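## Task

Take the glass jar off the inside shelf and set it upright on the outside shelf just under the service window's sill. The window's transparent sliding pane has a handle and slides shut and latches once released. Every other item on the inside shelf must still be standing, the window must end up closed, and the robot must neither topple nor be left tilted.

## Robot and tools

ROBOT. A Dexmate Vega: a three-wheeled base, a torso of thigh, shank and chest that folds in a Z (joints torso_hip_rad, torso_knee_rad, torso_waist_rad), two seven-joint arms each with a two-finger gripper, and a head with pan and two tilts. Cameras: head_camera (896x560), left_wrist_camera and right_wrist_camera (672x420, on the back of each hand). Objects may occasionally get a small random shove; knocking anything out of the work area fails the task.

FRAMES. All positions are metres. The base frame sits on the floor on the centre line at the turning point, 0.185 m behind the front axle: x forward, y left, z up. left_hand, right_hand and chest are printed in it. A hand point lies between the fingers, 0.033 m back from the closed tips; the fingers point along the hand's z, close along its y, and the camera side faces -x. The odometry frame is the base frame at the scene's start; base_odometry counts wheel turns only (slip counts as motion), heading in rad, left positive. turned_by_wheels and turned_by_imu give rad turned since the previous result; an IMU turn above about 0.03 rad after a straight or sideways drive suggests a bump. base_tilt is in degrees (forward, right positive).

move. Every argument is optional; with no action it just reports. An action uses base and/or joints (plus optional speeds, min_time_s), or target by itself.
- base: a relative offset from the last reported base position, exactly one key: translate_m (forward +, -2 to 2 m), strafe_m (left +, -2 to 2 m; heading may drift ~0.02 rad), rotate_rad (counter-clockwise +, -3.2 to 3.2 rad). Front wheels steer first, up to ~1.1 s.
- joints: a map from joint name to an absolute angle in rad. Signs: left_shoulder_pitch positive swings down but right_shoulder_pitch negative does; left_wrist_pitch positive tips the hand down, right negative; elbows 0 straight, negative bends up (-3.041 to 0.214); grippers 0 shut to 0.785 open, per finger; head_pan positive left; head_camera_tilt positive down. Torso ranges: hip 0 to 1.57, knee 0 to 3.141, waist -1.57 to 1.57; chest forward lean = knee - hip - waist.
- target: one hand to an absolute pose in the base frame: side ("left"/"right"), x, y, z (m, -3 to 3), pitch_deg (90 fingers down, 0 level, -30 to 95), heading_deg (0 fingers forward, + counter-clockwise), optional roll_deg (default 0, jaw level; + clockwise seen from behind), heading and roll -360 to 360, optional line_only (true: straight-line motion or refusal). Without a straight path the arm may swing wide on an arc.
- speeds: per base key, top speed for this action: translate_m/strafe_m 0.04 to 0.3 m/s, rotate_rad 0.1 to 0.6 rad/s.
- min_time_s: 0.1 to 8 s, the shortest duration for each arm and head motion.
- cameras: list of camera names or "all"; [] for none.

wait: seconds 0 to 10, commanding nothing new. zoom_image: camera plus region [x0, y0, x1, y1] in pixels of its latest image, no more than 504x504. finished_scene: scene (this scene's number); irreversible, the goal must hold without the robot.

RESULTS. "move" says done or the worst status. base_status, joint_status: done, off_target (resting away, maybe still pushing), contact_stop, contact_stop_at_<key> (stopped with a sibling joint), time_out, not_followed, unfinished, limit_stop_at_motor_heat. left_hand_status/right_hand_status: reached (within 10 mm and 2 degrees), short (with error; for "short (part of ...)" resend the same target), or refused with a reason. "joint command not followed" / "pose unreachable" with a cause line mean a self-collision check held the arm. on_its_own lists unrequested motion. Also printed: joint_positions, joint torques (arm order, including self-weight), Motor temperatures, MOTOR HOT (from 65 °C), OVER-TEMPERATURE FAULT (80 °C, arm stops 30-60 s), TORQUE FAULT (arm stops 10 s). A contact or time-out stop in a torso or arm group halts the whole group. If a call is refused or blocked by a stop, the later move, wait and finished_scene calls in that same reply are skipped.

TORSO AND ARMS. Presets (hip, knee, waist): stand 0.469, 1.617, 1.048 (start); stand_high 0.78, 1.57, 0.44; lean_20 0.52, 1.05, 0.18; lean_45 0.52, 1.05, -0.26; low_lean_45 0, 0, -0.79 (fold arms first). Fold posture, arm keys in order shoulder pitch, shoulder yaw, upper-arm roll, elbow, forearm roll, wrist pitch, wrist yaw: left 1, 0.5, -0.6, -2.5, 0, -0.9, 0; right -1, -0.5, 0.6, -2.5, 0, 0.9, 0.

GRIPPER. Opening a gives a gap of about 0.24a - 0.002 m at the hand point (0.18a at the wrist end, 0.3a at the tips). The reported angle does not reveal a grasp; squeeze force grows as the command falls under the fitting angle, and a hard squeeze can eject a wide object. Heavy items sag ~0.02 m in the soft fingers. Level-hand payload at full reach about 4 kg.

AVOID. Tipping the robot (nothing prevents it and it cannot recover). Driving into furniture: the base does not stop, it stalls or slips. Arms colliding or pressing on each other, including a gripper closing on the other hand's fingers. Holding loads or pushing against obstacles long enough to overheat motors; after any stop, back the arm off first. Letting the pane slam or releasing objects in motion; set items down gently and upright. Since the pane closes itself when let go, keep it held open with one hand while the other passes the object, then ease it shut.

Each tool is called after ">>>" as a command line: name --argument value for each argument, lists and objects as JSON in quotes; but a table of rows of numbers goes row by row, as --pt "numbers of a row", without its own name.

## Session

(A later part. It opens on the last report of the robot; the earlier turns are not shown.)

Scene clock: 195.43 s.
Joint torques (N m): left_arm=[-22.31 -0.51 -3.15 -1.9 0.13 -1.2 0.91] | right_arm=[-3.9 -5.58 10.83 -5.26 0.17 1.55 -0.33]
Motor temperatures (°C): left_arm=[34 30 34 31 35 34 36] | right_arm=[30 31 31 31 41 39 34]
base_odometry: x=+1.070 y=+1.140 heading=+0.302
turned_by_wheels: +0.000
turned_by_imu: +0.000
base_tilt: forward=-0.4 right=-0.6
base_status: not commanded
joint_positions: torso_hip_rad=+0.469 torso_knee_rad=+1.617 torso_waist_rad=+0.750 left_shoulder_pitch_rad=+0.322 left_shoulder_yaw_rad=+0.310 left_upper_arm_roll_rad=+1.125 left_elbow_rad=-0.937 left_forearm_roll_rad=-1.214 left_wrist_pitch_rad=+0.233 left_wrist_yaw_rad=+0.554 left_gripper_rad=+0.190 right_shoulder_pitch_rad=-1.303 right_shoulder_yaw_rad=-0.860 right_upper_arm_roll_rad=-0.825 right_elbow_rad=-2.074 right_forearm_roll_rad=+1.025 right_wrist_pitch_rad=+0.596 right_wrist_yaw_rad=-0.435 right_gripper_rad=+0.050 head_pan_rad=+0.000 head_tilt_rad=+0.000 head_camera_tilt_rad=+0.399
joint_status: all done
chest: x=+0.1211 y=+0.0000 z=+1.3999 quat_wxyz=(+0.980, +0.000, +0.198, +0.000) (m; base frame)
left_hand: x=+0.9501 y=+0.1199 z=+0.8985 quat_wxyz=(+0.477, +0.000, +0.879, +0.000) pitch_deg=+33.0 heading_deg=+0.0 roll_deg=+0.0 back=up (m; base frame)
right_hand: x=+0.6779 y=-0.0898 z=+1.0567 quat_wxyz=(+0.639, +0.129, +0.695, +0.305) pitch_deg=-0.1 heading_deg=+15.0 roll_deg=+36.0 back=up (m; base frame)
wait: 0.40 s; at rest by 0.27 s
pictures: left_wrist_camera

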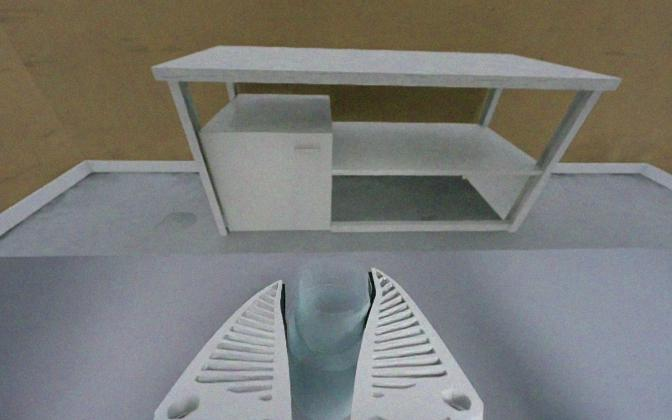

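>>> move --joints '{"left_gripper_rad": 0.21}' --cameras '[]'

>>> move --target '{"side":"left","x":0.949,"y":0.12,"z":0.906,"pitch_deg":33,"heading_deg":0,"roll_deg":0,"line_only":true}' --cameras '["left_wrist_camera"]'

>>> zoom_image --camera "left_wrist_camera" --region '[236, 220, 436, 420]'

Scene clock: 196.53 s.
Joint torques (N m): left_arm=[-22.5 -0.19 -3.4 -1.92 0.12 -1.41 0.75] | right_arm=[-4.13 -5 10.37 -5.51 0.12 0.58 -0.34]
Motor temperatures (°C): left_arm=[34 30 34 31 35 34 36] | right_arm=[30 31 31 31 41 39 34]
move: done
base_odometry: x=+1.070 y=+1.140 heading=+0.302
turned_by_wheels: +0.000
turned_by_imu: +0.000
base_tilt: forward=-0.4 right=-0.8
base_status: not commanded
joint_positions: torso_hip_rad=+0.469 torso_knee_rad=+1.617 torso_waist_rad=+0.750 left_shoulder_pitch_rad=+0.322 left_shoulder_yaw_rad=+0.310 left_upper_arm_roll_rad=+1.125 left_elbow_rad=-0.937 left_forearm_roll_rad=-1.214 left_wrist_pitch_rad=+0.233 left_wrist_yaw_rad=+0.554 left_gripper_rad=+0.210 right_shoulder_pitch_rad=-1.303 right_shoulder_yaw_rad=-0.860 right_upper_arm_roll_rad=-0.825 right_elbow_rad=-2.074 right_forearm_roll_rad=+1.025 right_wrist_pitch_rad=+0.596 right_wrist_yaw_rad=-0.435 right_gripper_rad=+0.050 head_pan_rad=+0.000 head_tilt_rad=+0.000 head_camera_tilt_rad=+0.399
joint_status: all done
chest: x=+0.1211 y=+0.0000 z=+1.3999 quat_wxyz=(+0.980, +0.000, +0.198, +0.000) (m; base frame)
left_hand: x=+0.9501 y=+0.1199 z=+0.8985 quat_wxyz=(+0.477, +0.000, +0.879, +0.000) pitch_deg=+33.0 heading_deg=+0.0 roll_deg=+0.0 back=up (m; base frame)
right_hand: x=+0.6779 y=-0.0898 z=+1.0567 quat_wxyz=(+0.639, +0.129, +0.695, +0.305) pitch_deg=-0.1 heading_deg=+15.0 roll_deg=+36.0 back=up (m; base frame)
pictures: none
No camera images: "cameras" was empty.

Scene clock: 197.87 s.
Joint torques (N m): left_arm=[-27.42 2.08 -9.73 -6.01 0.82 -3.43 0.61] | right_arm=[-5.02 -5.05 10.56 -4.71 0.06 0.93 -0.11]
Motor temperatures (°C): left_arm=[34 30 34 31 35 34 36] | right_arm=[30 31 31 31 41 39 34]
move: done
base_odometry: x=+1.070 y=+1.140 heading=+0.302
turned_by_wheels: +0.000
turned_by_imu: +0.000
base_tilt: forward=-0.3 right=-0.7
base_status: not commanded
joint_positions: torso_hip_rad=+0.469 torso_knee_rad=+1.617 torso_waist_rad=+0.750 left_shoulder_pitch_rad=+0.323 left_shoulder_yaw_rad=+0.329 left_upper_arm_roll_rad=+1.119 left_elbow_rad=-0.981 left_forearm_roll_rad=-1.223 left_wrist_pitch_rad=+0.252 left_wrist_yaw_rad=+0.575 left_gripper_rad=+0.210 right_shoulder_pitch_rad=-1.303 right_shoulder_yaw_rad=-0.860 right_upper_arm_roll_rad=-0.825 right_elbow_rad=-2.074 right_forearm_roll_rad=+1.025 right_wrist_pitch_rad=+0.596 right_wrist_yaw_rad=-0.435 right_gripper_rad=+0.050 head_pan_rad=+0.000 head_tilt_rad=+0.000 head_camera_tilt_rad=+0.399
joint_status: not commanded
chest: x=+0.1212 y=+0.0000 z=+1.3999 quat_wxyz=(+0.980, +0.000, +0.198, +0.000) (m; base frame)
left_hand: x=+0.9490 y=+0.1199 z=+0.9048 quat_wxyz=(+0.477, +0.000, +0.879, +0.000) pitch_deg=+33.0 heading_deg=+0.0 roll_deg=+0.0 back=up (m; base frame)
left_hand_status: reached (straight line, planned for 0.5 s): 1 mm and 0.0 deg off.
right_hand: x=+0.6780 y=-0.0898 z=+1.0565 quat_wxyz=(+0.639, +0.129, +0.695, +0.305) pitch_deg=-0.1 heading_deg=+15.0 roll_deg=+36.0 back=up (m; base frame)
pictures: left_wrist_camera

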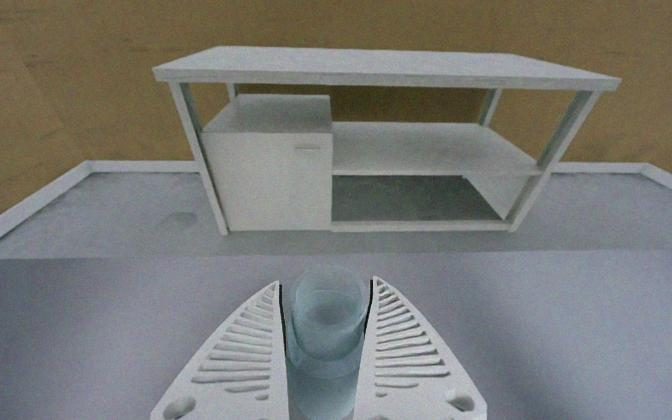

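Scaled by 2.520 from the camera's 672x420 image, which has a finer 960x600 frame.

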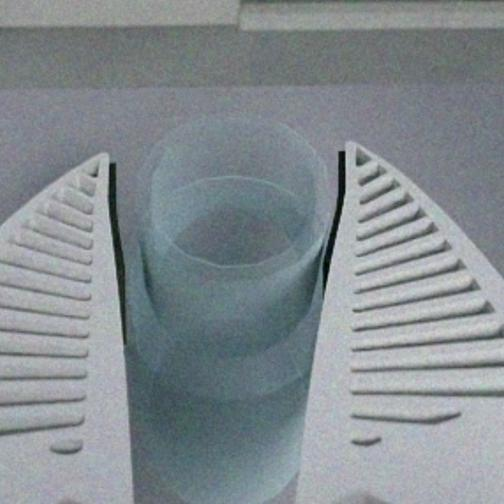

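>>> move --joints '{"left_gripper_rad": 0.24}' --cameras '["left_wrist_camera"]'

>>> zoom_image --camera "left_wrist_camera" --region '[236, 220, 436, 420]'

Scene clock: 198.60 s.
Joint torques (N m): left_arm=[-28.79 0.73 -9.77 -5.69 0.67 -3.87 0.24] | right_arm=[-3.1 -4.93 10.81 -5.1 0.15 1.08 -0.12]
Motor temperatures (°C): left_arm=[34 30 34 31 35 34 36] | right_arm=[30 31 31 31 41 39 34]
move: done
base_odometry: x=+1.070 y=+1.140 heading=+0.302
turned_by_wheels: +0.000
turned_by_imu: +0.000
base_tilt: forward=-0.4 right=-0.7
base_status: not commanded
joint_positions: torso_hip_rad=+0.469 torso_knee_rad=+1.617 torso_waist_rad=+0.750 left_shoulder_pitch_rad=+0.323 left_shoulder_yaw_rad=+0.331 left_upper_arm_roll_rad=+1.118 left_elbow_rad=-0.984 left_forearm_roll_rad=-1.223 left_wrist_pitch_rad=+0.253 left_wrist_yaw_rad=+0.577 left_gripper_rad=+0.240 right_shoulder_pitch_rad=-1.303 right_shoulder_yaw_rad=-0.860 right_upper_arm_roll_rad=-0.825 right_elbow_rad=-2.074 right_forearm_roll_rad=+1.025 right_wrist_pitch_rad=+0.596 right_wrist_yaw_rad=-0.435 right_gripper_rad=+0.050 head_pan_rad=+0.000 head_tilt_rad=+0.000 head_camera_tilt_rad=+0.399
joint_status: all done
chest: x=+0.1212 y=+0.0000 z=+1.3999 quat_wxyz=(+0.980, +0.000, +0.198, +0.000) (m; base frame)
left_hand: x=+0.9489 y=+0.1200 z=+0.9053 quat_wxyz=(+0.477, +0.000, +0.879, +0.000) pitch_deg=+33.0 heading_deg=+0.0 roll_deg=+0.0 back=up (m; base frame)
right_hand: x=+0.6780 y=-0.0898 z=+1.0565 quat_wxyz=(+0.639, +0.129, +0.695, +0.305) pitch_deg=-0.1 heading_deg=+15.0 roll_deg=+36.0 back=up (m; base frame)
pictures: left_wrist_camera

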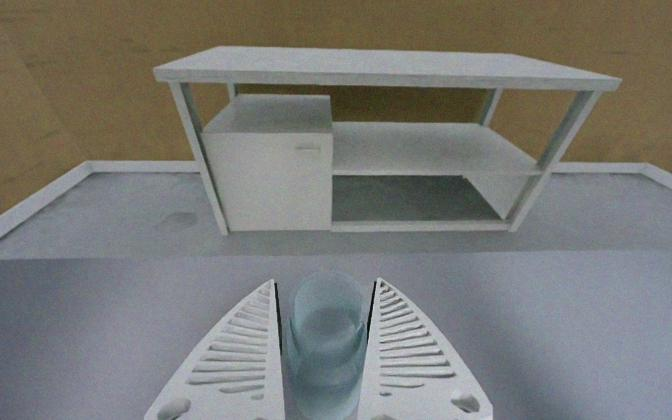

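Scaled by 2.520 from the camera's 672x420 image, which has a finer 960x600 frame.

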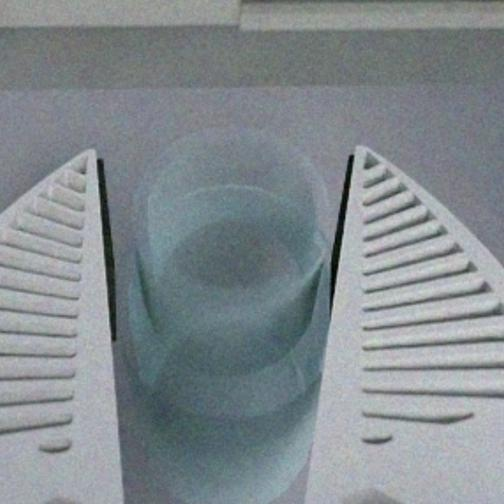

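Upright and settled. Open further.

>>> move --joints '{"left_gripper_rad": 0.45}' --cameras '["left_wrist_camera"]'

>>> zoom_image --camera "left_wrist_camera" --region '[236, 220, 436, 420]'

Scene clock: 199.70 s.
Joint torques (N m): left_arm=[-28.16 1.67 -9.75 -5.72 0.62 -3.23 0.22] | right_arm=[-4.32 -5.03 10.34 -4.95 0.12 0.92 -0.18]
Motor temperatures (°C): left_arm=[34 30 34 31 35 34 36] | right_arm=[30 31 31 31 40 39 34]
move: done
base_odometry: x=+1.070 y=+1.140 heading=+0.302
turned_by_wheels: +0.000
turned_by_imu: +0.000
base_tilt: forward=-0.2 right=-0.6
base_status: not commanded
joint_positions: torso_hip_rad=+0.469 torso_knee_rad=+1.617 torso_waist_rad=+0.750 left_shoulder_pitch_rad=+0.323 left_shoulder_yaw_rad=+0.331 left_upper_arm_roll_rad=+1.118 left_elbow_rad=-0.985 left_forearm_roll_rad=-1.224 left_wrist_pitch_rad=+0.254 left_wrist_yaw_rad=+0.578 left_gripper_rad=+0.450 right_shoulder_pitch_rad=-1.303 right_shoulder_yaw_rad=-0.860 right_upper_arm_roll_rad=-0.825 right_elbow_rad=-2.074 right_forearm_roll_rad=+1.025 right_wrist_pitch_rad=+0.596 right_wrist_yaw_rad=-0.435 right_gripper_rad=+0.050 head_pan_rad=+0.000 head_tilt_rad=+0.000 head_camera_tilt_rad=+0.399
joint_status: all done
chest: x=+0.1212 y=+0.0000 z=+1.3999 quat_wxyz=(+0.980, +0.000, +0.198, +0.000) (m; base frame)
left_hand: x=+0.9489 y=+0.1200 z=+0.9054 quat_wxyz=(+0.477, +0.000, +0.879, +0.000) pitch_deg=+33.0 heading_deg=+0.0 roll_deg=+0.0 back=up (m; base frame)
right_hand: x=+0.6780 y=-0.0898 z=+1.0565 quat_wxyz=(+0.639, +0.129, +0.695, +0.305) pitch_deg=-0.1 heading_deg=+15.0 roll_deg=+36.0 back=up (m; base frame)
pictures: left_wrist_camera

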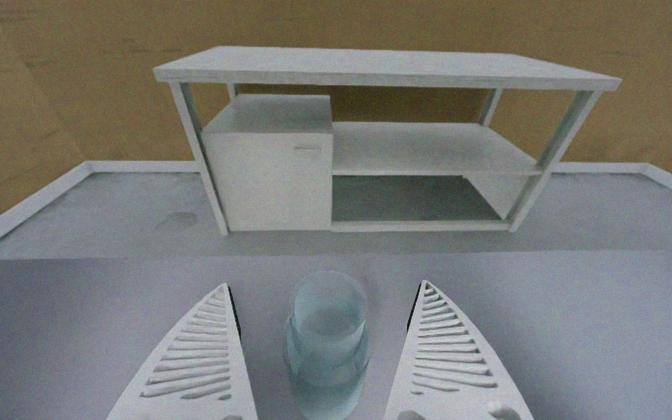

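Scaled by 2.520 from the camera's 672x420 image, which has a finer 960x600 frame.

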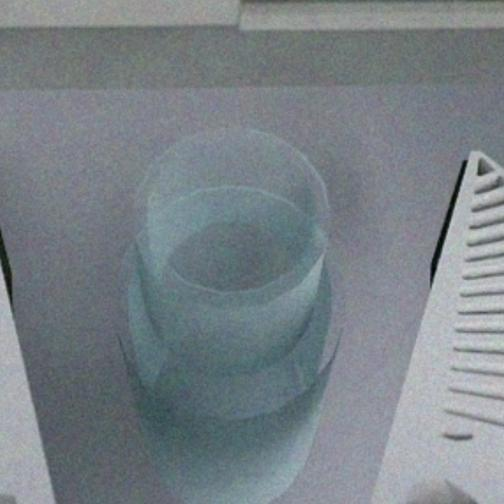

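>>> move --target '{"side":"left","x":0.84,"y":0.12,"z":0.976,"pitch_deg":33,"heading_deg":0,"roll_deg":0,"line_only":true}' --cameras '["left_wrist_camera","head_camera"]'

>>> zoom_image --camera "left_wrist_camera" --region '[236, 220, 436, 420]'

Scene clock: 204.30 s.
Joint torques (N m): left_arm=[-22.25 2.06 -12.14 -6.42 1.01 -2.3 0.27] | right_arm=[-3.82 -5.02 10.92 -5.68 0.12 1.07 -0.16]
Motor temperatures (°C): left_arm=[34 30 35 32 35 34 36] | right_arm=[30 31 31 31 40 39 34]
move: done
base_odometry: x=+1.070 y=+1.140 heading=+0.302
turned_by_wheels: +0.000
turned_by_imu: +0.000
base_tilt: forward=-0.3 right=-0.7
base_status: not commanded
joint_positions: torso_hip_rad=+0.469 torso_knee_rad=+1.617 torso_waist_rad=+0.750 left_shoulder_pitch_rad=+0.504 left_shoulder_yaw_rad=+0.683 left_upper_arm_roll_rad=+1.010 left_elbow_rad=-1.787 left_forearm_roll_rad=-1.386 left_wrist_pitch_rad=+0.389 left_wrist_yaw_rad=+0.996 left_gripper_rad=+0.450 right_shoulder_pitch_rad=-1.303 right_shoulder_yaw_rad=-0.860 right_upper_arm_roll_rad=-0.825 right_elbow_rad=-2.074 right_forearm_roll_rad=+1.025 right_wrist_pitch_rad=+0.596 right_wrist_yaw_rad=-0.435 right_gripper_rad=+0.050 head_pan_rad=+0.000 head_tilt_rad=+0.000 head_camera_tilt_rad=+0.399
joint_status: not commanded
chest: x=+0.1212 y=+0.0000 z=+1.3999 quat_wxyz=(+0.980, +0.000, +0.198, +0.000) (m; base frame)
left_hand: x=+0.8407 y=+0.1199 z=+0.9751 quat_wxyz=(+0.477, +0.000, +0.879, +0.000) pitch_deg=+33.0 heading_deg=+0.0 roll_deg=+0.0 back=up (m; base frame)
left_hand_status: reached (straight line, planned for 2.9 s): 1 mm and 0.0 deg off.
right_hand: x=+0.6780 y=-0.0898 z=+1.0565 quat_wxyz=(+0.639, +0.129, +0.695, +0.305) pitch_deg=-0.1 heading_deg=+15.0 roll_deg=+36.0 back=up (m; base frame)
pictures: head_camera, left_wrist_camera

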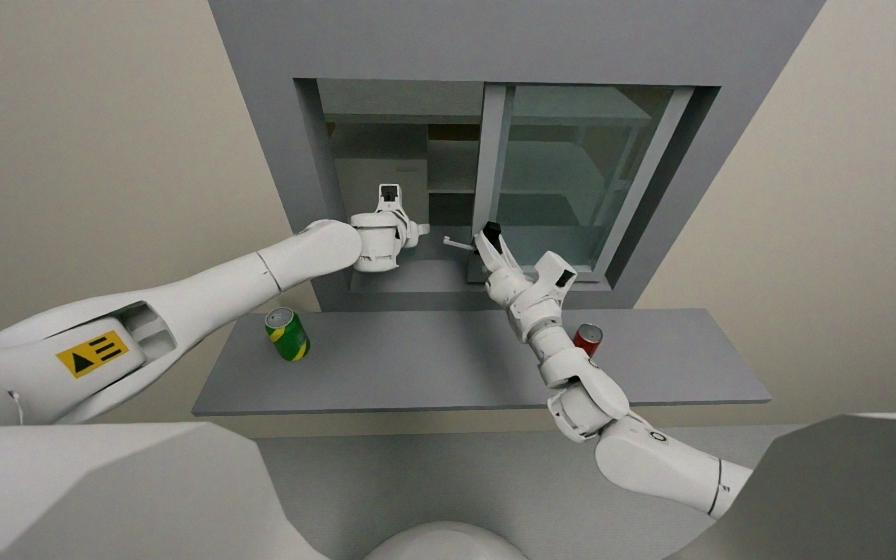

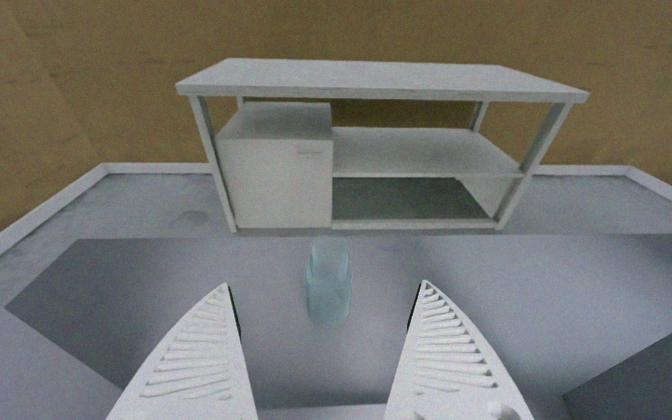

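Scaled by 2.520 from the camera's 672x420 image, which has a finer 960x600 frame.

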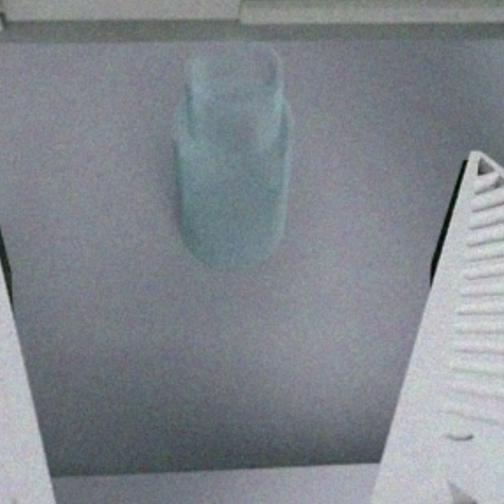

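>>> move --target '{"side":"left","x":0.82,"y":0.115,"z":1.06,"pitch_deg":33,"heading_deg":-5,"roll_deg":0,"line_only":true}' --cameras '[]'

>>> move --joints '{"left_gripper_rad": 0.1}' --cameras '[]'

>>> move --target '{"side":"left","x":0.75,"y":0.115,"z":1.08,"pitch_deg":33,"heading_deg":-10,"roll_deg":0,"line_only":true}' --cameras '[]'

>>> wait --seconds 0.4 --cameras '[]'

>>> move --target '{"side":"left","x":0.68,"y":0.12,"z":1.09,"pitch_deg":31,"heading_deg":-18,"roll_deg":0,"line_only":true}' --cameras '["left_wrist_camera","head_camera"]'

Scene clock: 207.17 s.
Joint torques (N m): left_arm=[-32.85 2.48 -12.77 -4.83 0.88 -2.57 0.33] | right_arm=[-3.66 -5.14 10.09 -3.92 0.16 0.76 -0.2]
Motor temperatures (°C): left_arm=[34 30 35 32 35 34 36] | right_arm=[30 31 31 31 40 39 34]
move: done
base_odometry: x=+1.070 y=+1.140 heading=+0.302
turned_by_wheels: +0.000
turned_by_imu: +0.000
base_tilt: forward=-0.3 right=-0.6
base_status: not commanded
joint_positions: torso_hip_rad=+0.469 torso_knee_rad=+1.617 torso_waist_rad=+0.750 left_shoulder_pitch_rad=+0.443 left_shoulder_yaw_rad=+0.813 left_upper_arm_roll_rad=+0.912 left_elbow_rad=-2.012 left_forearm_roll_rad=-1.577 left_wrist_pitch_rad=+0.537 left_wrist_yaw_rad=+1.063 left_gripper_rad=+0.450 right_shoulder_pitch_rad=-1.303 right_shoulder_yaw_rad=-0.860 right_upper_arm_roll_rad=-0.825 right_elbow_rad=-2.074 right_forearm_roll_rad=+1.025 right_wrist_pitch_rad=+0.596 right_wrist_yaw_rad=-0.435 right_gripper_rad=+0.050 head_pan_rad=+0.000 head_tilt_rad=+0.000 head_camera_tilt_rad=+0.399
joint_status: not commanded
chest: x=+0.1212 y=+0.0000 z=+1.3999 quat_wxyz=(+0.980, +0.000, +0.198, +0.000) (m; base frame)
left_hand: x=+0.8203 y=+0.1151 z=+1.0575 quat_wxyz=(+0.476, +0.037, +0.878, -0.020) pitch_deg=+33.1 heading_deg=-4.9 roll_deg=+0.0 back=up (m; base frame)
left_hand_status: reached (straight line, planned for 1.1 s): 3 mm and 0.1 deg off.
right_hand: x=+0.6780 y=-0.0898 z=+1.0565 quat_wxyz=(+0.639, +0.129, +0.695, +0.305) pitch_deg=-0.1 heading_deg=+15.0 roll_deg=+36.0 back=up (m; base frame)
pictures: none
No camera images: "cameras" was empty.

Scene clock: 208.07 s.
Joint torques (N m): left_arm=[-32.86 3.05 -12.92 -6.18 0.88 -1.85 0.31] | right_arm=[-3.56 -4.81 10.55 -4.85 0.19 0.36 -0.13]
Motor temperatures (°C): left_arm=[35 30 35 32 35 34 36] | right_arm=[30 31 31 31 40 39 34]
move: done
base_odometry: x=+1.070 y=+1.140 heading=+0.302
turned_by_wheels: +0.000
turned_by_imu: +0.000
base_tilt: forward=-0.3 right=-0.6
base_status: not commanded
joint_positions: torso_hip_rad=+0.469 torso_knee_rad=+1.617 torso_waist_rad=+0.750 left_shoulder_pitch_rad=+0.442 left_shoulder_yaw_rad=+0.815 left_upper_arm_roll_rad=+0.910 left_elbow_rad=-2.016 left_forearm_roll_rad=-1.580 left_wrist_pitch_rad=+0.540 left_wrist_yaw_rad=+1.064 left_gripper_rad=+0.100 right_shoulder_pitch_rad=-1.303 right_shoulder_yaw_rad=-0.860 right_upper_arm_roll_rad=-0.825 right_elbow_rad=-2.074 right_forearm_roll_rad=+1.025 right_wrist_pitch_rad=+0.596 right_wrist_yaw_rad=-0.435 right_gripper_rad=+0.050 head_pan_rad=+0.000 head_tilt_rad=+0.000 head_camera_tilt_rad=+0.399
joint_status: all done
chest: x=+0.1212 y=+0.0000 z=+1.3999 quat_wxyz=(+0.980, +0.000, +0.198, +0.000) (m; base frame)
left_hand: x=+0.8198 y=+0.1150 z=+1.0591 quat_wxyz=(+0.476, +0.038, +0.878, -0.021) pitch_deg=+33.1 heading_deg=-5.0 roll_deg=+0.0 back=up (m; base frame)
right_hand: x=+0.6780 y=-0.0898 z=+1.0565 quat_wxyz=(+0.639, +0.129, +0.695, +0.305) pitch_deg=-0.1 heading_deg=+15.0 roll_deg=+36.0 back=up (m; base frame)
pictures: none
No camera images: "cameras" was empty.

Scene clock: 210.67 s.
Joint torques (N m): left_arm=[-17.5 4.75 -12.7 -4.52 0.81 -3.13 0.4] | right_arm=[-3.71 -4.14 10.66 -4.93 0.22 1.06 -0.24]
Motor temperatures (°C): left_arm=[34 30 35 32 35 34 36] | right_arm=[30 31 31 31 40 39 34]
move: done
base_odometry: x=+1.070 y=+1.140 heading=+0.302
turned_by_wheels: +0.000
turned_by_imu: +0.000
base_tilt: forward=-0.3 right=-0.7
base_status: not commanded
joint_positions: torso_hip_rad=+0.469 torso_knee_rad=+1.617 torso_waist_rad=+0.750 left_shoulder_pitch_rad=+0.539 left_shoulder_yaw_rad=+1.017 left_upper_arm_roll_rad=+0.829 left_elbow_rad=-2.300 left_forearm_roll_rad=-1.679 left_wrist_pitch_rad=+0.531 left_wrist_yaw_rad=+1.082 left_gripper_rad=+0.100 right_shoulder_pitch_rad=-1.303 right_shoulder_yaw_rad=-0.860 right_upper_arm_roll_rad=-0.825 right_elbow_rad=-2.074 right_forearm_roll_rad=+1.025 right_wrist_pitch_rad=+0.596 right_wrist_yaw_rad=-0.435 right_gripper_rad=+0.050 head_pan_rad=+0.000 head_tilt_rad=+0.000 head_camera_tilt_rad=+0.399
joint_status: not commanded
chest: x=+0.1212 y=+0.0000 z=+1.3999 quat_wxyz=(+0.980, +0.000, +0.198, +0.000) (m; base frame)
left_hand: x=+0.7511 y=+0.1150 z=+1.0793 quat_wxyz=(+0.475, +0.076, +0.876, -0.041) pitch_deg=+33.0 heading_deg=-9.9 roll_deg=+0.0 back=up (m; base frame)
left_hand_status: reached (straight line, planned for 1.2 s): 1 mm and 0.1 deg off.
right_hand: x=+0.6780 y=-0.0898 z=+1.0565 quat_wxyz=(+0.639, +0.129, +0.695, +0.305) pitch_deg=-0.1 heading_deg=+15.0 roll_deg=+36.0 back=up (m; base frame)
pictures: none
No camera images: "cameras" was empty.

Scene clock: 211.07 s.
Joint torques (N m): left_arm=[-17.49 3.12 -12.56 -4.48 0.91 -2.91 0.16] | right_arm=[-4.45 -4.25 10.25 -4.98 0.13 0.43 -0.22]
Motor temperatures (°C): left_arm=[34 30 35 32 35 34 36] | right_arm=[30 31 31 31 40 39 34]
base_odometry: x=+1.070 y=+1.140 heading=+0.302
turned_by_wheels: +0.000
turned_by_imu: +0.000
base_tilt: forward=-0.4 right=-0.6
base_status: not commanded
joint_positions: torso_hip_rad=+0.469 torso_knee_rad=+1.617 torso_waist_rad=+0.750 left_shoulder_pitch_rad=+0.540 left_shoulder_yaw_rad=+1.019 left_upper_arm_roll_rad=+0.828 left_elbow_rad=-2.303 left_forearm_roll_rad=-1.680 left_wrist_pitch_rad=+0.531 left_wrist_yaw_rad=+1.082 left_gripper_rad=+0.100 right_shoulder_pitch_rad=-1.303 right_shoulder_yaw_rad=-0.860 right_upper_arm_roll_rad=-0.825 right_elbow_rad=-2.074 right_forearm_roll_rad=+1.025 right_wrist_pitch_rad=+0.596 right_wrist_yaw_rad=-0.435 right_gripper_rad=+0.050 head_pan_rad=+0.000 head_tilt_rad=+0.000 head_camera_tilt_rad=+0.399
joint_status: not commanded
chest: x=+0.1212 y=+0.0000 z=+1.3999 quat_wxyz=(+0.980, +0.000, +0.198, +0.000) (m; base frame)
left_hand: x=+0.7503 y=+0.1150 z=+1.0795 quat_wxyz=(+0.475, +0.076, +0.876, -0.041) pitch_deg=+33.0 heading_deg=-10.0 roll_deg=+0.0 back=up (m; base frame)
left_hand_status: reached (straight line, planned for 1.2 s): 1 mm and 0.0 deg off.
right_hand: x=+0.6780 y=-0.0898 z=+1.0565 quat_wxyz=(+0.639, +0.129, +0.695, +0.305) pitch_deg=-0.1 heading_deg=+15.0 roll_deg=+36.0 back=up (m; base frame)
wait: 0.40 s; at rest by 0.27 s
pictures: none
No camera images: "cameras" was empty.

Scene clock: 213.87 s.
Joint torques (N m): left_arm=[-12.8 4.21 -11.96 -4.57 1.38 -2.96 -0.11] | right_arm=[-4.27 -4.46 10.48 -5.4 0.17 0.37 -0.3]
Motor temperatures (°C): left_arm=[34 30 35 32 35 34 36] | right_arm=[30 31 31 31 40 39 34]
move: done
base_odometry: x=+1.070 y=+1.140 heading=+0.302
turned_by_wheels: +0.000
turned_by_imu: +0.000
base_tilt: forward=-0.5 right=-0.5
base_status: not commanded
joint_positions: torso_hip_rad=+0.469 torso_knee_rad=+1.617 torso_waist_rad=+0.750 left_shoulder_pitch_rad=+0.725 left_shoulder_yaw_rad=+1.362 left_upper_arm_roll_rad=+0.716 left_elbow_rad=-2.555 left_forearm_roll_rad=-1.657 left_wrist_pitch_rad=+0.388 left_wrist_yaw_rad=+0.869 left_gripper_rad=+0.100 right_shoulder_pitch_rad=-1.303 right_shoulder_yaw_rad=-0.860 right_upper_arm_roll_rad=-0.825 right_elbow_rad=-2.074 right_forearm_roll_rad=+1.025 right_wrist_pitch_rad=+0.596 right_wrist_yaw_rad=-0.435 right_gripper_rad=+0.050 head_pan_rad=+0.000 head_tilt_rad=+0.000 head_camera_tilt_rad=+0.399
joint_status: not commanded
chest: x=+0.1212 y=+0.0000 z=+1.3999 quat_wxyz=(+0.980, +0.000, +0.198, +0.000) (m; base frame)
left_hand: x=+0.6809 y=+0.1203 z=+1.0895 quat_wxyz=(+0.486, +0.135, +0.860, -0.076) pitch_deg=+31.1 heading_deg=-17.9 roll_deg=+0.0 back=up (m; base frame)
left_hand_status: reached (straight line, planned for 1.4 s): 1 mm and 0.1 deg off.
right_hand: x=+0.6780 y=-0.0898 z=+1.0565 quat_wxyz=(+0.639, +0.129, +0.695, +0.305) pitch_deg=-0.1 heading_deg=+15.0 roll_deg=+36.0 back=up (m; base frame)
pictures: head_camera, left_wrist_camera

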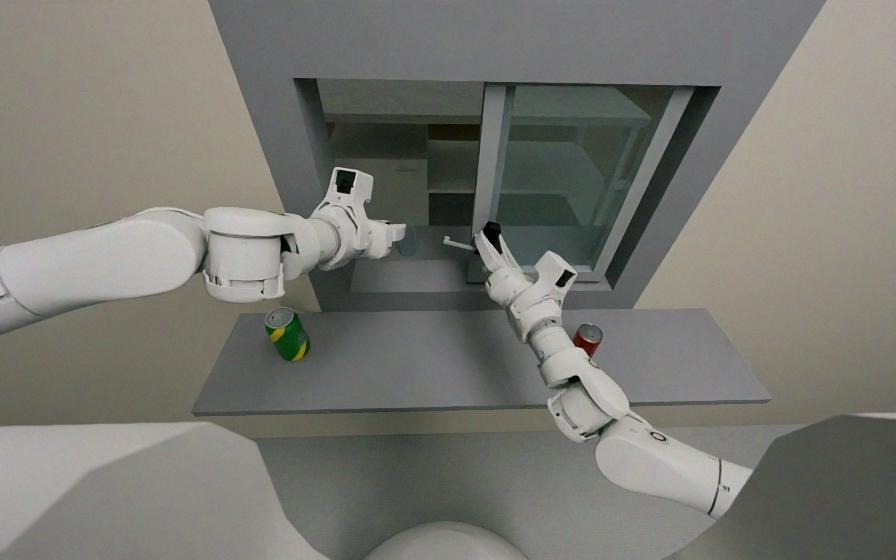

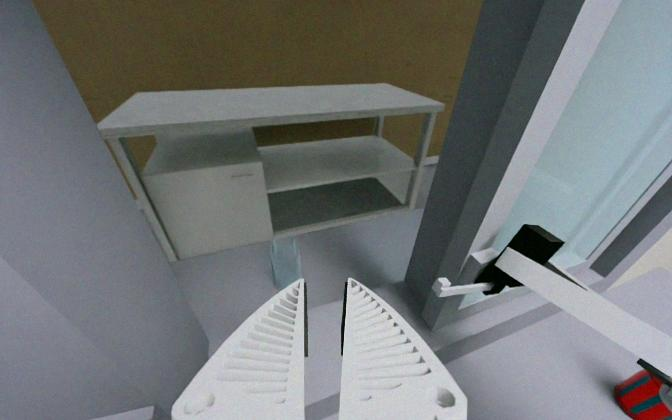

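>>> move --target '{"side":"left","x":0.62,"y":0.18,"z":1.10,"pitch_deg":30,"heading_deg":-25,"line_only":true}'

Scene clock: 220.97 s.
Joint torques (N m): left_arm=[-5.08 2.27 -11.86 -4.13 0.61 -3.77 -0.11] | right_arm=[-3.74 -5.38 10.69 -6.34 0.17 1.4 -0.27]
Motor temperatures (°C): left_arm=[34 30 36 32 35 34 36] | right_arm=[30 31 31 31 40 39 34]
move: done
base_odometry: x=+1.070 y=+1.140 heading=+0.302
turned_by_wheels: +0.000
turned_by_imu: +0.000
base_tilt: forward=-0.4 right=-0.6
base_status: not commanded
joint_positions: torso_hip_rad=+0.469 torso_knee_rad=+1.617 torso_waist_rad=+0.750 left_shoulder_pitch_rad=+1.981 left_shoulder_yaw_rad=+1.237 left_upper_arm_roll_rad=-0.626 left_elbow_rad=-2.544 left_forearm_roll_rad=-1.450 left_wrist_pitch_rad=+0.569 left_wrist_yaw_rad=+0.363 left_gripper_rad=+0.100 right_shoulder_pitch_rad=-1.303 right_shoulder_yaw_rad=-0.860 right_upper_arm_roll_rad=-0.825 right_elbow_rad=-2.074 right_forearm_roll_rad=+1.025 right_wrist_pitch_rad=+0.596 right_wrist_yaw_rad=-0.435 right_gripper_rad=+0.050 head_pan_rad=+0.000 head_tilt_rad=+0.000 head_camera_tilt_rad=+0.399
joint_status: not commanded
chest: x=+0.1212 y=+0.0000 z=+1.3999 quat_wxyz=(+0.980, +0.000, +0.198, +0.000) (m; base frame)
left_hand: x=+0.6204 y=+0.1790 z=+1.0998 quat_wxyz=(+0.488, +0.187, +0.846, -0.108) pitch_deg=+30.0 heading_deg=-25.0 roll_deg=+0.0 back=up (m; base frame)
left_hand_status: reached (straight line, planned for 4.7 s): 1 mm and 0.0 deg off.
right_hand: x=+0.6780 y=-0.0898 z=+1.0565 quat_wxyz=(+0.639, +0.129, +0.695, +0.305) pitch_deg=-0.1 heading_deg=+15.0 roll_deg=+36.0 back=up (m; base frame)
pictures: head_camera, left_wrist_camera, right_wrist_camera

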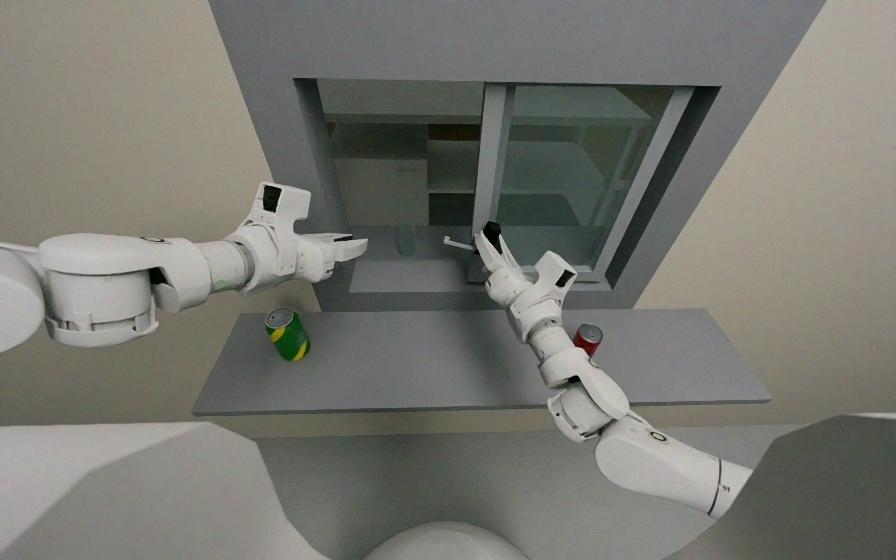

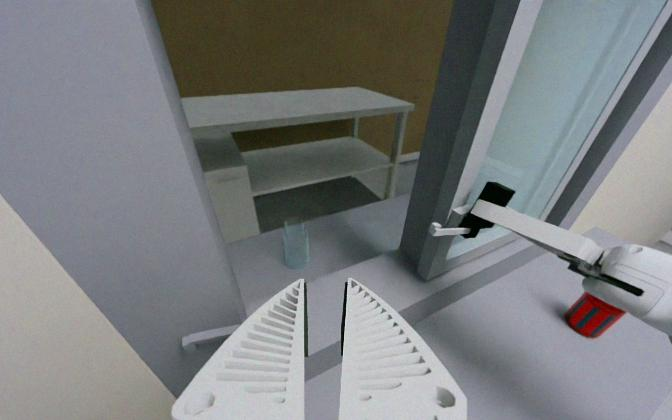

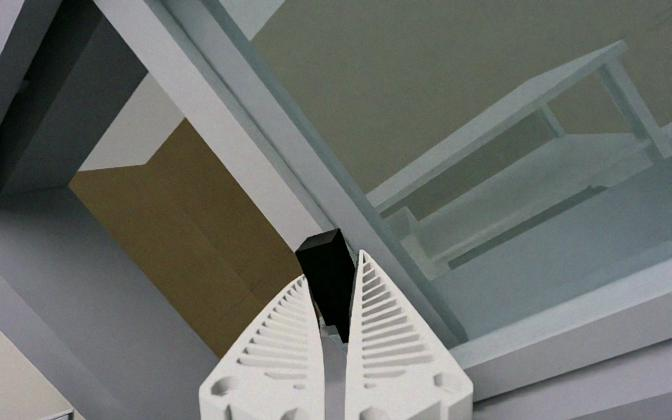

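>>> move --target '{"side":"left","x":0.56,"y":0.30,"z":1.13,"pitch_deg":33,"heading_deg":-15,"line_only":true}' --cameras '[]'

>>> wait --seconds 0.4 --cameras '[]'

>>> move --target '{"side":"left","x":0.4565,"y":0.42,"z":1.11,"pitch_deg":33,"heading_deg":-12,"line_only":true}' --cameras '[]'

>>> wait --seconds 0.4

Scene clock: 224.70 s.
Joint torques (N m): left_arm=[1.51 1.59 -10.7 -2.92 -0.1 -3.86 -0.21] | right_arm=[-4.48 -4.86 10.49 -4.54 0.22 0.9 -0.27]
Motor temperatures (°C): left_arm=[34 30 36 32 35 34 36] | right_arm=[30 31 31 31 40 39 34]
move: done
base_odometry: x=+1.070 y=+1.140 heading=+0.302
turned_by_wheels: +0.000
turned_by_imu: +0.000
base_tilt: forward=-0.2 right=-0.6
base_status: not commanded
joint_positions: torso_hip_rad=+0.469 torso_knee_rad=+1.617 torso_waist_rad=+0.750 left_shoulder_pitch_rad=+2.189 left_shoulder_yaw_rad=+0.844 left_upper_arm_roll_rad=-1.115 left_elbow_rad=-2.662 left_forearm_roll_rad=-1.513 left_wrist_pitch_rad=+0.871 left_wrist_yaw_rad=+0.231 left_gripper_rad=+0.100 right_shoulder_pitch_rad=-1.303 right_shoulder_yaw_rad=-0.860 right_upper_arm_roll_rad=-0.825 right_elbow_rad=-2.074 right_forearm_roll_rad=+1.025 right_wrist_pitch_rad=+0.596 right_wrist_yaw_rad=-0.435 right_gripper_rad=+0.050 head_pan_rad=+0.000 head_tilt_rad=+0.000 head_camera_tilt_rad=+0.399
joint_status: not commanded
chest: x=+0.1212 y=+0.0000 z=+1.3999 quat_wxyz=(+0.980, +0.000, +0.198, +0.000) (m; base frame)
left_hand: x=+0.5607 y=+0.2987 z=+1.1296 quat_wxyz=(+0.473, +0.115, +0.871, -0.063) pitch_deg=+33.0 heading_deg=-15.1 roll_deg=+0.0 back=up (m; base frame)
left_hand_status: reached (straight line, planned for 1.9 s): 1 mm and 0.1 deg off.
right_hand: x=+0.6780 y=-0.0898 z=+1.0565 quat_wxyz=(+0.639, +0.129, +0.695, +0.305) pitch_deg=-0.1 heading_deg=+15.0 roll_deg=+36.0 back=up (m; base frame)
pictures: none
No camera images: "cameras" was empty.

Scene clock: 225.10 s.
Joint torques (N m): left_arm=[2.09 1.7 -10.46 -2.92 -0.2 -3.33 0.05] | right_arm=[-4.71 -5.65 10.48 -4.82 0.03 1.39 -0.25]
Motor temperatures (°C): left_arm=[34 30 36 32 35 34 36] | right_arm=[30 31 31 31 40 39 34]
base_odometry: x=+1.070 y=+1.140 heading=+0.302
turned_by_wheels: +0.000
turned_by_imu: +0.000
base_tilt: forward=-0.4 right=-0.6
base_status: not commanded
joint_positions: torso_hip_rad=+0.469 torso_knee_rad=+1.617 torso_waist_rad=+0.750 left_shoulder_pitch_rad=+2.190 left_shoulder_yaw_rad=+0.842 left_upper_arm_roll_rad=-1.118 left_elbow_rad=-2.663 left_forearm_roll_rad=-1.513 left_wrist_pitch_rad=+0.873 left_wrist_yaw_rad=+0.230 left_gripper_rad=+0.100 right_shoulder_pitch_rad=-1.303 right_shoulder_yaw_rad=-0.860 right_upper_arm_roll_rad=-0.825 right_elbow_rad=-2.074 right_forearm_roll_rad=+1.025 right_wrist_pitch_rad=+0.596 right_wrist_yaw_rad=-0.435 right_gripper_rad=+0.050 head_pan_rad=+0.000 head_tilt_rad=+0.000 head_camera_tilt_rad=+0.399
joint_status: not commanded
chest: x=+0.1212 y=+0.0000 z=+1.3999 quat_wxyz=(+0.980, +0.000, +0.198, +0.000) (m; base frame)
left_hand: x=+0.5602 y=+0.2995 z=+1.1297 quat_wxyz=(+0.473, +0.115, +0.871, -0.063) pitch_deg=+33.0 heading_deg=-15.1 roll_deg=+0.0 back=up (m; base frame)
left_hand_status: reached (straight line, planned for 1.9 s): 1 mm and 0.0 deg off.
right_hand: x=+0.6780 y=-0.0898 z=+1.0565 quat_wxyz=(+0.639, +0.129, +0.695, +0.305) pitch_deg=-0.1 heading_deg=+15.0 roll_deg=+36.0 back=up (m; base frame)
wait: 0.40 s; at rest by 0.27 s
pictures: none
No camera images: "cameras" was empty.

Scene clock: 229.07 s.
Joint torques (N m): left_arm=[10.32 0.63 -10.35 -1.52 -0.5 -3.76 -0.08] | right_arm=[-4.1 -4.55 10.59 -4.93 0.13 0.87 -0.32]
Motor temperatures (°C): left_arm=[34 30 36 31 35 34 36] | right_arm=[30 31 31 31 40 39 34]
move: done
base_odometry: x=+1.070 y=+1.140 heading=+0.302
turned_by_wheels: +0.000
turned_by_imu: +0.000
base_tilt: forward=-0.4 right=-0.4
base_status: not commanded
joint_positions: torso_hip_rad=+0.469 torso_knee_rad=+1.617 torso_waist_rad=+0.750 left_shoulder_pitch_rad=+2.446 left_shoulder_yaw_rad=+0.364 left_upper_arm_roll_rad=-1.292 left_elbow_rad=-2.607 left_forearm_roll_rad=-1.033 left_wrist_pitch_rad=+0.684 left_wrist_yaw_rad=-0.469 left_gripper_rad=+0.100 right_shoulder_pitch_rad=-1.303 right_shoulder_yaw_rad=-0.860 right_upper_arm_roll_rad=-0.825 right_elbow_rad=-2.074 right_forearm_roll_rad=+1.025 right_wrist_pitch_rad=+0.596 right_wrist_yaw_rad=-0.435 right_gripper_rad=+0.050 head_pan_rad=+0.000 head_tilt_rad=+0.000 head_camera_tilt_rad=+0.399
joint_status: not commanded
chest: x=+0.1212 y=+0.0000 z=+1.3999 quat_wxyz=(+0.980, +0.000, +0.198, +0.000) (m; base frame)
left_hand: x=+0.4574 y=+0.4190 z=+1.1100 quat_wxyz=(+0.475, +0.092, +0.874, -0.050) pitch_deg=+33.0 heading_deg=-12.0 roll_deg=-0.1 back=up (m; base frame)
left_hand_status: reached (straight line, planned for 2.5 s): 1 mm and 0.0 deg off.
right_hand: x=+0.6780 y=-0.0898 z=+1.0565 quat_wxyz=(+0.639, +0.129, +0.695, +0.305) pitch_deg=-0.1 heading_deg=+15.0 roll_deg=+36.0 back=up (m; base frame)
pictures: none
No camera images: "cameras" was empty.

Scene clock: 229.47 s.
Joint torques (N m): left_arm=[9.94 0.96 -10.55 -1.63 -0.4 -4.1 -0.14] | right_arm=[-4.7 -4.99 10.57 -4.88 0.24 1.38 -0.17]
Motor temperatures (°C): left_arm=[34 30 36 31 35 34 36] | right_arm=[30 31 31 31 40 39 34]
base_odometry: x=+1.070 y=+1.140 heading=+0.302
turned_by_wheels: +0.000
turned_by_imu: +0.000
base_tilt: forward=-0.2 right=-0.6
base_status: not commanded
joint_positions: torso_hip_rad=+0.469 torso_knee_rad=+1.617 torso_waist_rad=+0.750 left_shoulder_pitch_rad=+2.447 left_shoulder_yaw_rad=+0.363 left_upper_arm_roll_rad=-1.292 left_elbow_rad=-2.607 left_forearm_roll_rad=-1.031 left_wrist_pitch_rad=+0.682 left_wrist_yaw_rad=-0.472 left_gripper_rad=+0.100 right_shoulder_pitch_rad=-1.303 right_shoulder_yaw_rad=-0.860 right_upper_arm_roll_rad=-0.825 right_elbow_rad=-2.074 right_forearm_roll_rad=+1.025 right_wrist_pitch_rad=+0.596 right_wrist_yaw_rad=-0.435 right_gripper_rad=+0.050 head_pan_rad=+0.000 head_tilt_rad=+0.000 head_camera_tilt_rad=+0.399
joint_status: not commanded
chest: x=+0.1212 y=+0.0000 z=+1.3999 quat_wxyz=(+0.980, +0.000, +0.198, +0.000) (m; base frame)
left_hand: x=+0.4569 y=+0.4195 z=+1.1099 quat_wxyz=(+0.474, +0.092, +0.874, -0.050) pitch_deg=+33.0 heading_deg=-12.0 roll_deg=+0.0 back=up (m; base frame)
left_hand_status: reached (straight line, planned for 2.5 s): 1 mm and 0.0 deg off.
right_hand: x=+0.6780 y=-0.0898 z=+1.0565 quat_wxyz=(+0.639, +0.129, +0.695, +0.305) pitch_deg=-0.1 heading_deg=+15.0 roll_deg=+36.0 back=up (m; base frame)
wait: 0.40 s; at rest by 0.27 s
pictures: head_camera, left_wrist_camera, right_wrist_camera

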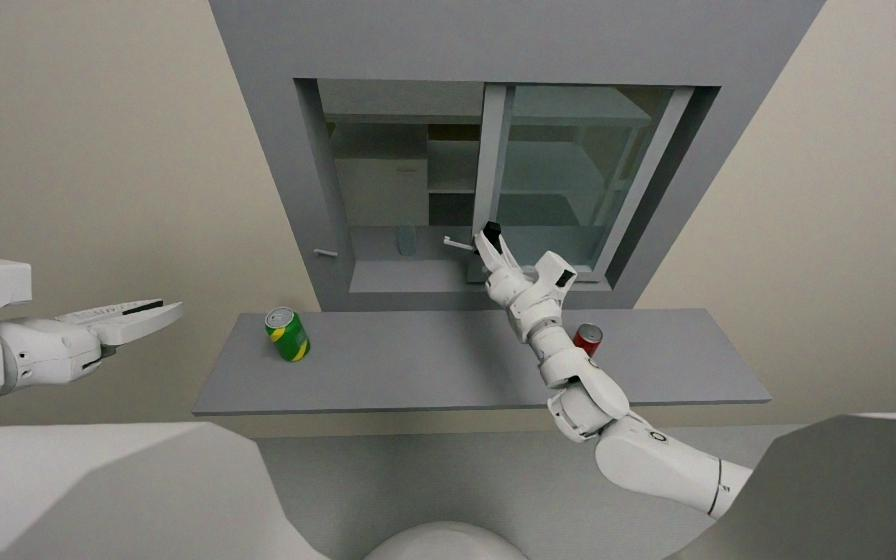

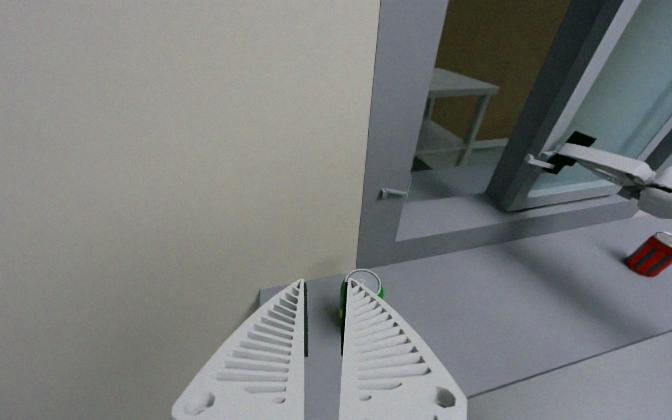

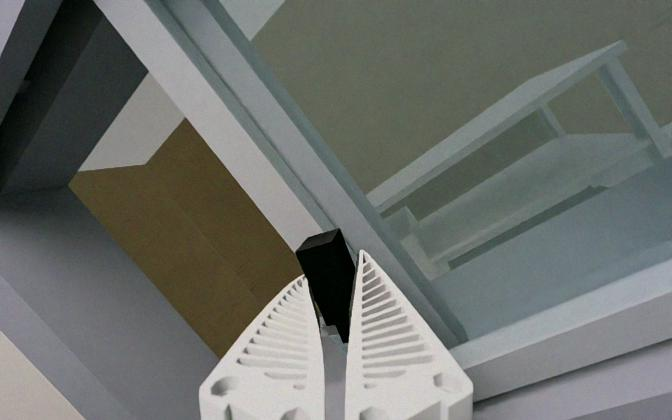

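>>> move --target '{"side":"right","x":0.678,"y":0.0,"z":1.056,"pitch_deg":0,"heading_deg":15,"roll_deg":36,"line_only":true}' --cameras '[]'

>>> wait --seconds 0.4 --cameras '[]'

>>> move --target '{"side":"right","x":0.678,"y":0.10,"z":1.056,"pitch_deg":0,"heading_deg":15,"roll_deg":36,"line_only":true}' --cameras '[]'

>>> wait --seconds 0.4

Scene clock: 232.40 s.
Joint torques (N m): left_arm=[9.98 1.63 -10.74 -1.16 -0.44 -3.7 -0.19] | right_arm=[16.11 -1.05 1.07 -4.43 -0.43 1.19 -0.23]
Motor temperatures (°C): left_arm=[34 30 36 31 35 34 36] | right_arm=[30 31 31 31 40 39 34]
move: done
base_odometry: x=+1.070 y=+1.140 heading=+0.302
turned_by_wheels: +0.000
turned_by_imu: +0.000
base_tilt: forward=-0.4 right=-0.7
base_status: not commanded
joint_positions: torso_hip_rad=+0.469 torso_knee_rad=+1.617 torso_waist_rad=+0.750 left_shoulder_pitch_rad=+2.448 left_shoulder_yaw_rad=+0.362 left_upper_arm_roll_rad=-1.292 left_elbow_rad=-2.606 left_forearm_roll_rad=-1.030 left_wrist_pitch_rad=+0.681 left_wrist_yaw_rad=-0.474 left_gripper_rad=+0.100 right_shoulder_pitch_rad=-1.220 right_shoulder_yaw_rad=-0.609 right_upper_arm_roll_rad=-0.935 right_elbow_rad=-1.990 right_forearm_roll_rad=+0.828 right_wrist_pitch_rad=+0.504 right_wrist_yaw_rad=-0.573 right_gripper_rad=+0.050 head_pan_rad=+0.000 head_tilt_rad=+0.000 head_camera_tilt_rad=+0.399
joint_status: not commanded
chest: x=+0.1212 y=+0.0000 z=+1.3999 quat_wxyz=(+0.980, +0.000, +0.198, +0.000) (m; base frame)
left_hand: x=+0.4564 y=+0.4199 z=+1.1098 quat_wxyz=(+0.474, +0.092, +0.874, -0.050) pitch_deg=+33.0 heading_deg=-12.0 roll_deg=+0.0 back=up (m; base frame)
right_hand: x=+0.6780 y=-0.0018 z=+1.0558 quat_wxyz=(+0.638, +0.129, +0.695, +0.304) pitch_deg=+0.0 heading_deg=+15.0 roll_deg=+36.0 back=up (m; base frame)
right_hand_status: reached (straight line, planned for 1.1 s): 2 mm and 0.0 deg off.
pictures: none
No camera images: "cameras" was empty.

Scene clock: 232.80 s.
Joint torques (N m): left_arm=[10.24 0.31 -10.43 -2.66 -0.5 -4.52 -0.13] | right_arm=[15.72 0.49 1.09 -3.99 -0.71 0.32 -0.27]
Motor temperatures (°C): left_arm=[34 30 36 31 35 34 36] | right_arm=[30 31 31 31 40 39 34]
base_odometry: x=+1.070 y=+1.140 heading=+0.302
turned_by_wheels: +0.000
turned_by_imu: +0.000
base_tilt: forward=-0.3 right=-0.7
base_status: not commanded
joint_positions: torso_hip_rad=+0.469 torso_knee_rad=+1.617 torso_waist_rad=+0.750 left_shoulder_pitch_rad=+2.448 left_shoulder_yaw_rad=+0.362 left_upper_arm_roll_rad=-1.292 left_elbow_rad=-2.606 left_forearm_roll_rad=-1.030 left_wrist_pitch_rad=+0.681 left_wrist_yaw_rad=-0.474 left_gripper_rad=+0.100 right_shoulder_pitch_rad=-1.219 right_shoulder_yaw_rad=-0.606 right_upper_arm_roll_rad=-0.936 right_elbow_rad=-1.989 right_forearm_roll_rad=+0.826 right_wrist_pitch_rad=+0.503 right_wrist_yaw_rad=-0.574 right_gripper_rad=+0.050 head_pan_rad=+0.000 head_tilt_rad=+0.000 head_camera_tilt_rad=+0.399
joint_status: not commanded
chest: x=+0.1212 y=+0.0000 z=+1.3999 quat_wxyz=(+0.980, +0.000, +0.198, +0.000) (m; base frame)
left_hand: x=+0.4564 y=+0.4199 z=+1.1098 quat_wxyz=(+0.474, +0.092, +0.874, -0.050) pitch_deg=+33.0 heading_deg=-12.0 roll_deg=+0.0 back=up (m; base frame)
right_hand: x=+0.6779 y=-0.0008 z=+1.0560 quat_wxyz=(+0.638, +0.129, +0.695, +0.304) pitch_deg=+0.0 heading_deg=+15.0 roll_deg=+36.0 back=up (m; base frame)
right_hand_status: reached (straight line, planned for 1.1 s): 1 mm and 0.0 deg off.
wait: 0.40 s; at rest by 0.27 s
pictures: none
No camera images: "cameras" was empty.

Scene clock: 235.43 s.
Joint torques (N m): left_arm=[10.47 0.69 -10.78 -1.1 -0.48 -3.74 -0.05] | right_arm=[20.45 5.02 2.64 -5.43 -0.85 1.52 0.05]
Motor temperatures (°C): left_arm=[34 29 36 31 35 34 36] | right_arm=[30 31 31 31 40 39 34]
move: done
base_odometry: x=+1.070 y=+1.140 heading=+0.302
turned_by_wheels: +0.000
turned_by_imu: +0.000
base_tilt: forward=-0.4 right=-0.7
base_status: not commanded
joint_positions: torso_hip_rad=+0.469 torso_knee_rad=+1.617 torso_waist_rad=+0.750 left_shoulder_pitch_rad=+2.448 left_shoulder_yaw_rad=+0.362 left_upper_arm_roll_rad=-1.292 left_elbow_rad=-2.606 left_forearm_roll_rad=-1.030 left_wrist_pitch_rad=+0.681 left_wrist_yaw_rad=-0.474 left_gripper_rad=+0.100 right_shoulder_pitch_rad=-1.141 right_shoulder_yaw_rad=-0.313 right_upper_arm_roll_rad=-1.042 right_elbow_rad=-1.791 right_forearm_roll_rad=+0.664 right_wrist_pitch_rad=+0.464 right_wrist_yaw_rad=-0.669 right_gripper_rad=+0.050 head_pan_rad=+0.000 head_tilt_rad=+0.000 head_camera_tilt_rad=+0.399
joint_status: not commanded
chest: x=+0.1212 y=+0.0000 z=+1.3999 quat_wxyz=(+0.980, +0.000, +0.198, +0.000) (m; base frame)
left_hand: x=+0.4564 y=+0.4199 z=+1.1098 quat_wxyz=(+0.474, +0.092, +0.874, -0.050) pitch_deg=+33.0 heading_deg=-12.0 roll_deg=+0.0 back=up (m; base frame)
right_hand: x=+0.6779 y=+0.0983 z=+1.0555 quat_wxyz=(+0.638, +0.129, +0.695, +0.304) pitch_deg=+0.0 heading_deg=+15.0 roll_deg=+36.0 back=up (m; base frame)
right_hand_status: reached (straight line, planned for 1.3 s): 2 mm and 0.0 deg off.
pictures: none
No camera images: "cameras" was empty.

Scene clock: 235.83 s.
Joint torques (N m): left_arm=[10.66 0.3 -10.51 -0.77 -0.49 -3.97 -0.13] | right_arm=[19.57 3.44 2.4 -6.39 -1.02 2.25 -0.11]
Motor temperatures (°C): left_arm=[34 29 36 31 35 34 36] | right_arm=[30 31 31 31 40 39 34]
base_odometry: x=+1.070 y=+1.140 heading=+0.302
turned_by_wheels: +0.000
turned_by_imu: +0.000
base_tilt: forward=-0.3 right=-0.6
base_status: not commanded
joint_positions: torso_hip_rad=+0.469 torso_knee_rad=+1.617 torso_waist_rad=+0.750 left_shoulder_pitch_rad=+2.448 left_shoulder_yaw_rad=+0.362 left_upper_arm_roll_rad=-1.292 left_elbow_rad=-2.606 left_forearm_roll_rad=-1.030 left_wrist_pitch_rad=+0.681 left_wrist_yaw_rad=-0.474 left_gripper_rad=+0.100 right_shoulder_pitch_rad=-1.141 right_shoulder_yaw_rad=-0.311 right_upper_arm_roll_rad=-1.043 right_elbow_rad=-1.789 right_forearm_roll_rad=+0.663 right_wrist_pitch_rad=+0.464 right_wrist_yaw_rad=-0.669 right_gripper_rad=+0.050 head_pan_rad=+0.000 head_tilt_rad=+0.000 head_camera_tilt_rad=+0.399
joint_status: not commanded
chest: x=+0.1212 y=+0.0000 z=+1.3999 quat_wxyz=(+0.980, +0.000, +0.198, +0.000) (m; base frame)
left_hand: x=+0.4564 y=+0.4199 z=+1.1098 quat_wxyz=(+0.474, +0.092, +0.874, -0.050) pitch_deg=+33.0 heading_deg=-12.0 roll_deg=+0.0 back=up (m; base frame)
right_hand: x=+0.6779 y=+0.0993 z=+1.0556 quat_wxyz=(+0.638, +0.129, +0.695, +0.304) pitch_deg=+0.0 heading_deg=+15.0 roll_deg=+36.0 back=up (m; base frame)
right_hand_status: reached (straight line, planned for 1.3 s): 1 mm and 0.0 deg off.
wait: 0.40 s; at rest by 0.27 s
pictures: head_camera, left_wrist_camera, right_wrist_camera

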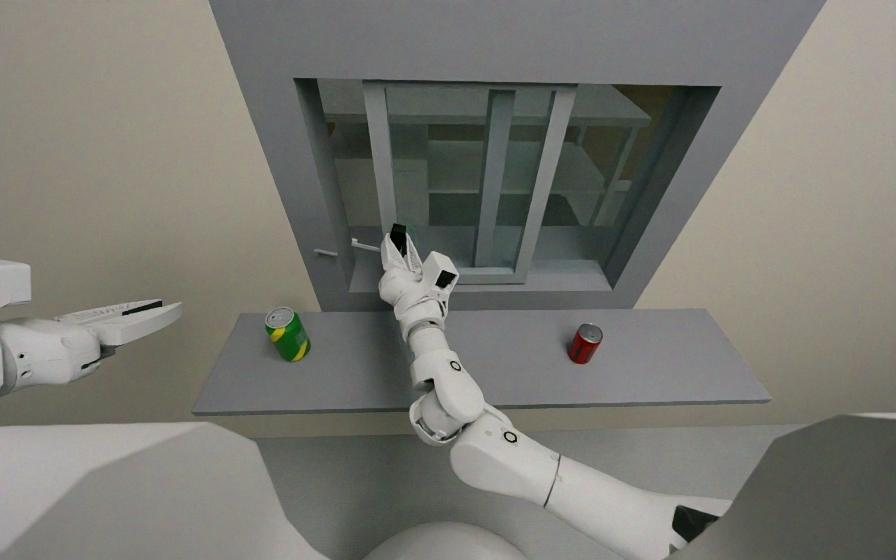

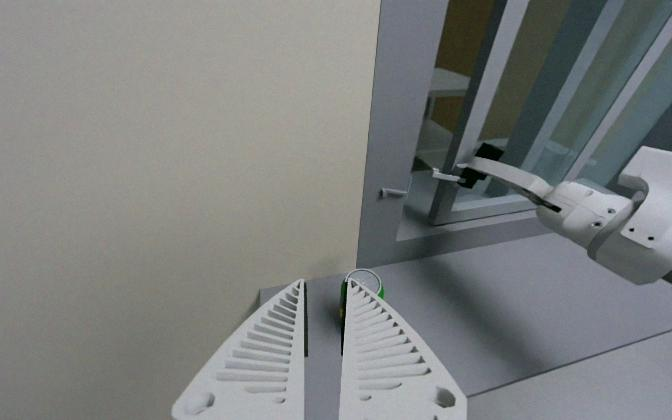

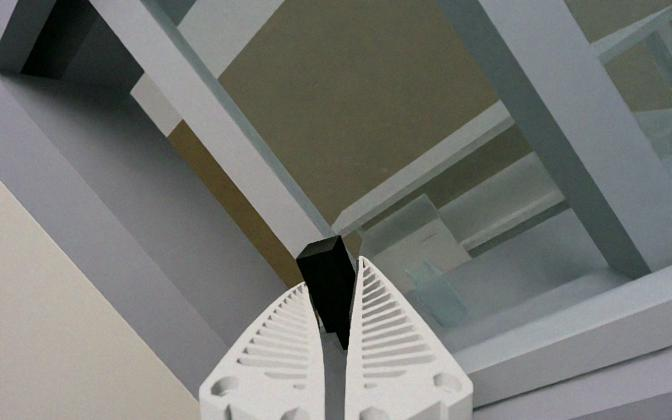

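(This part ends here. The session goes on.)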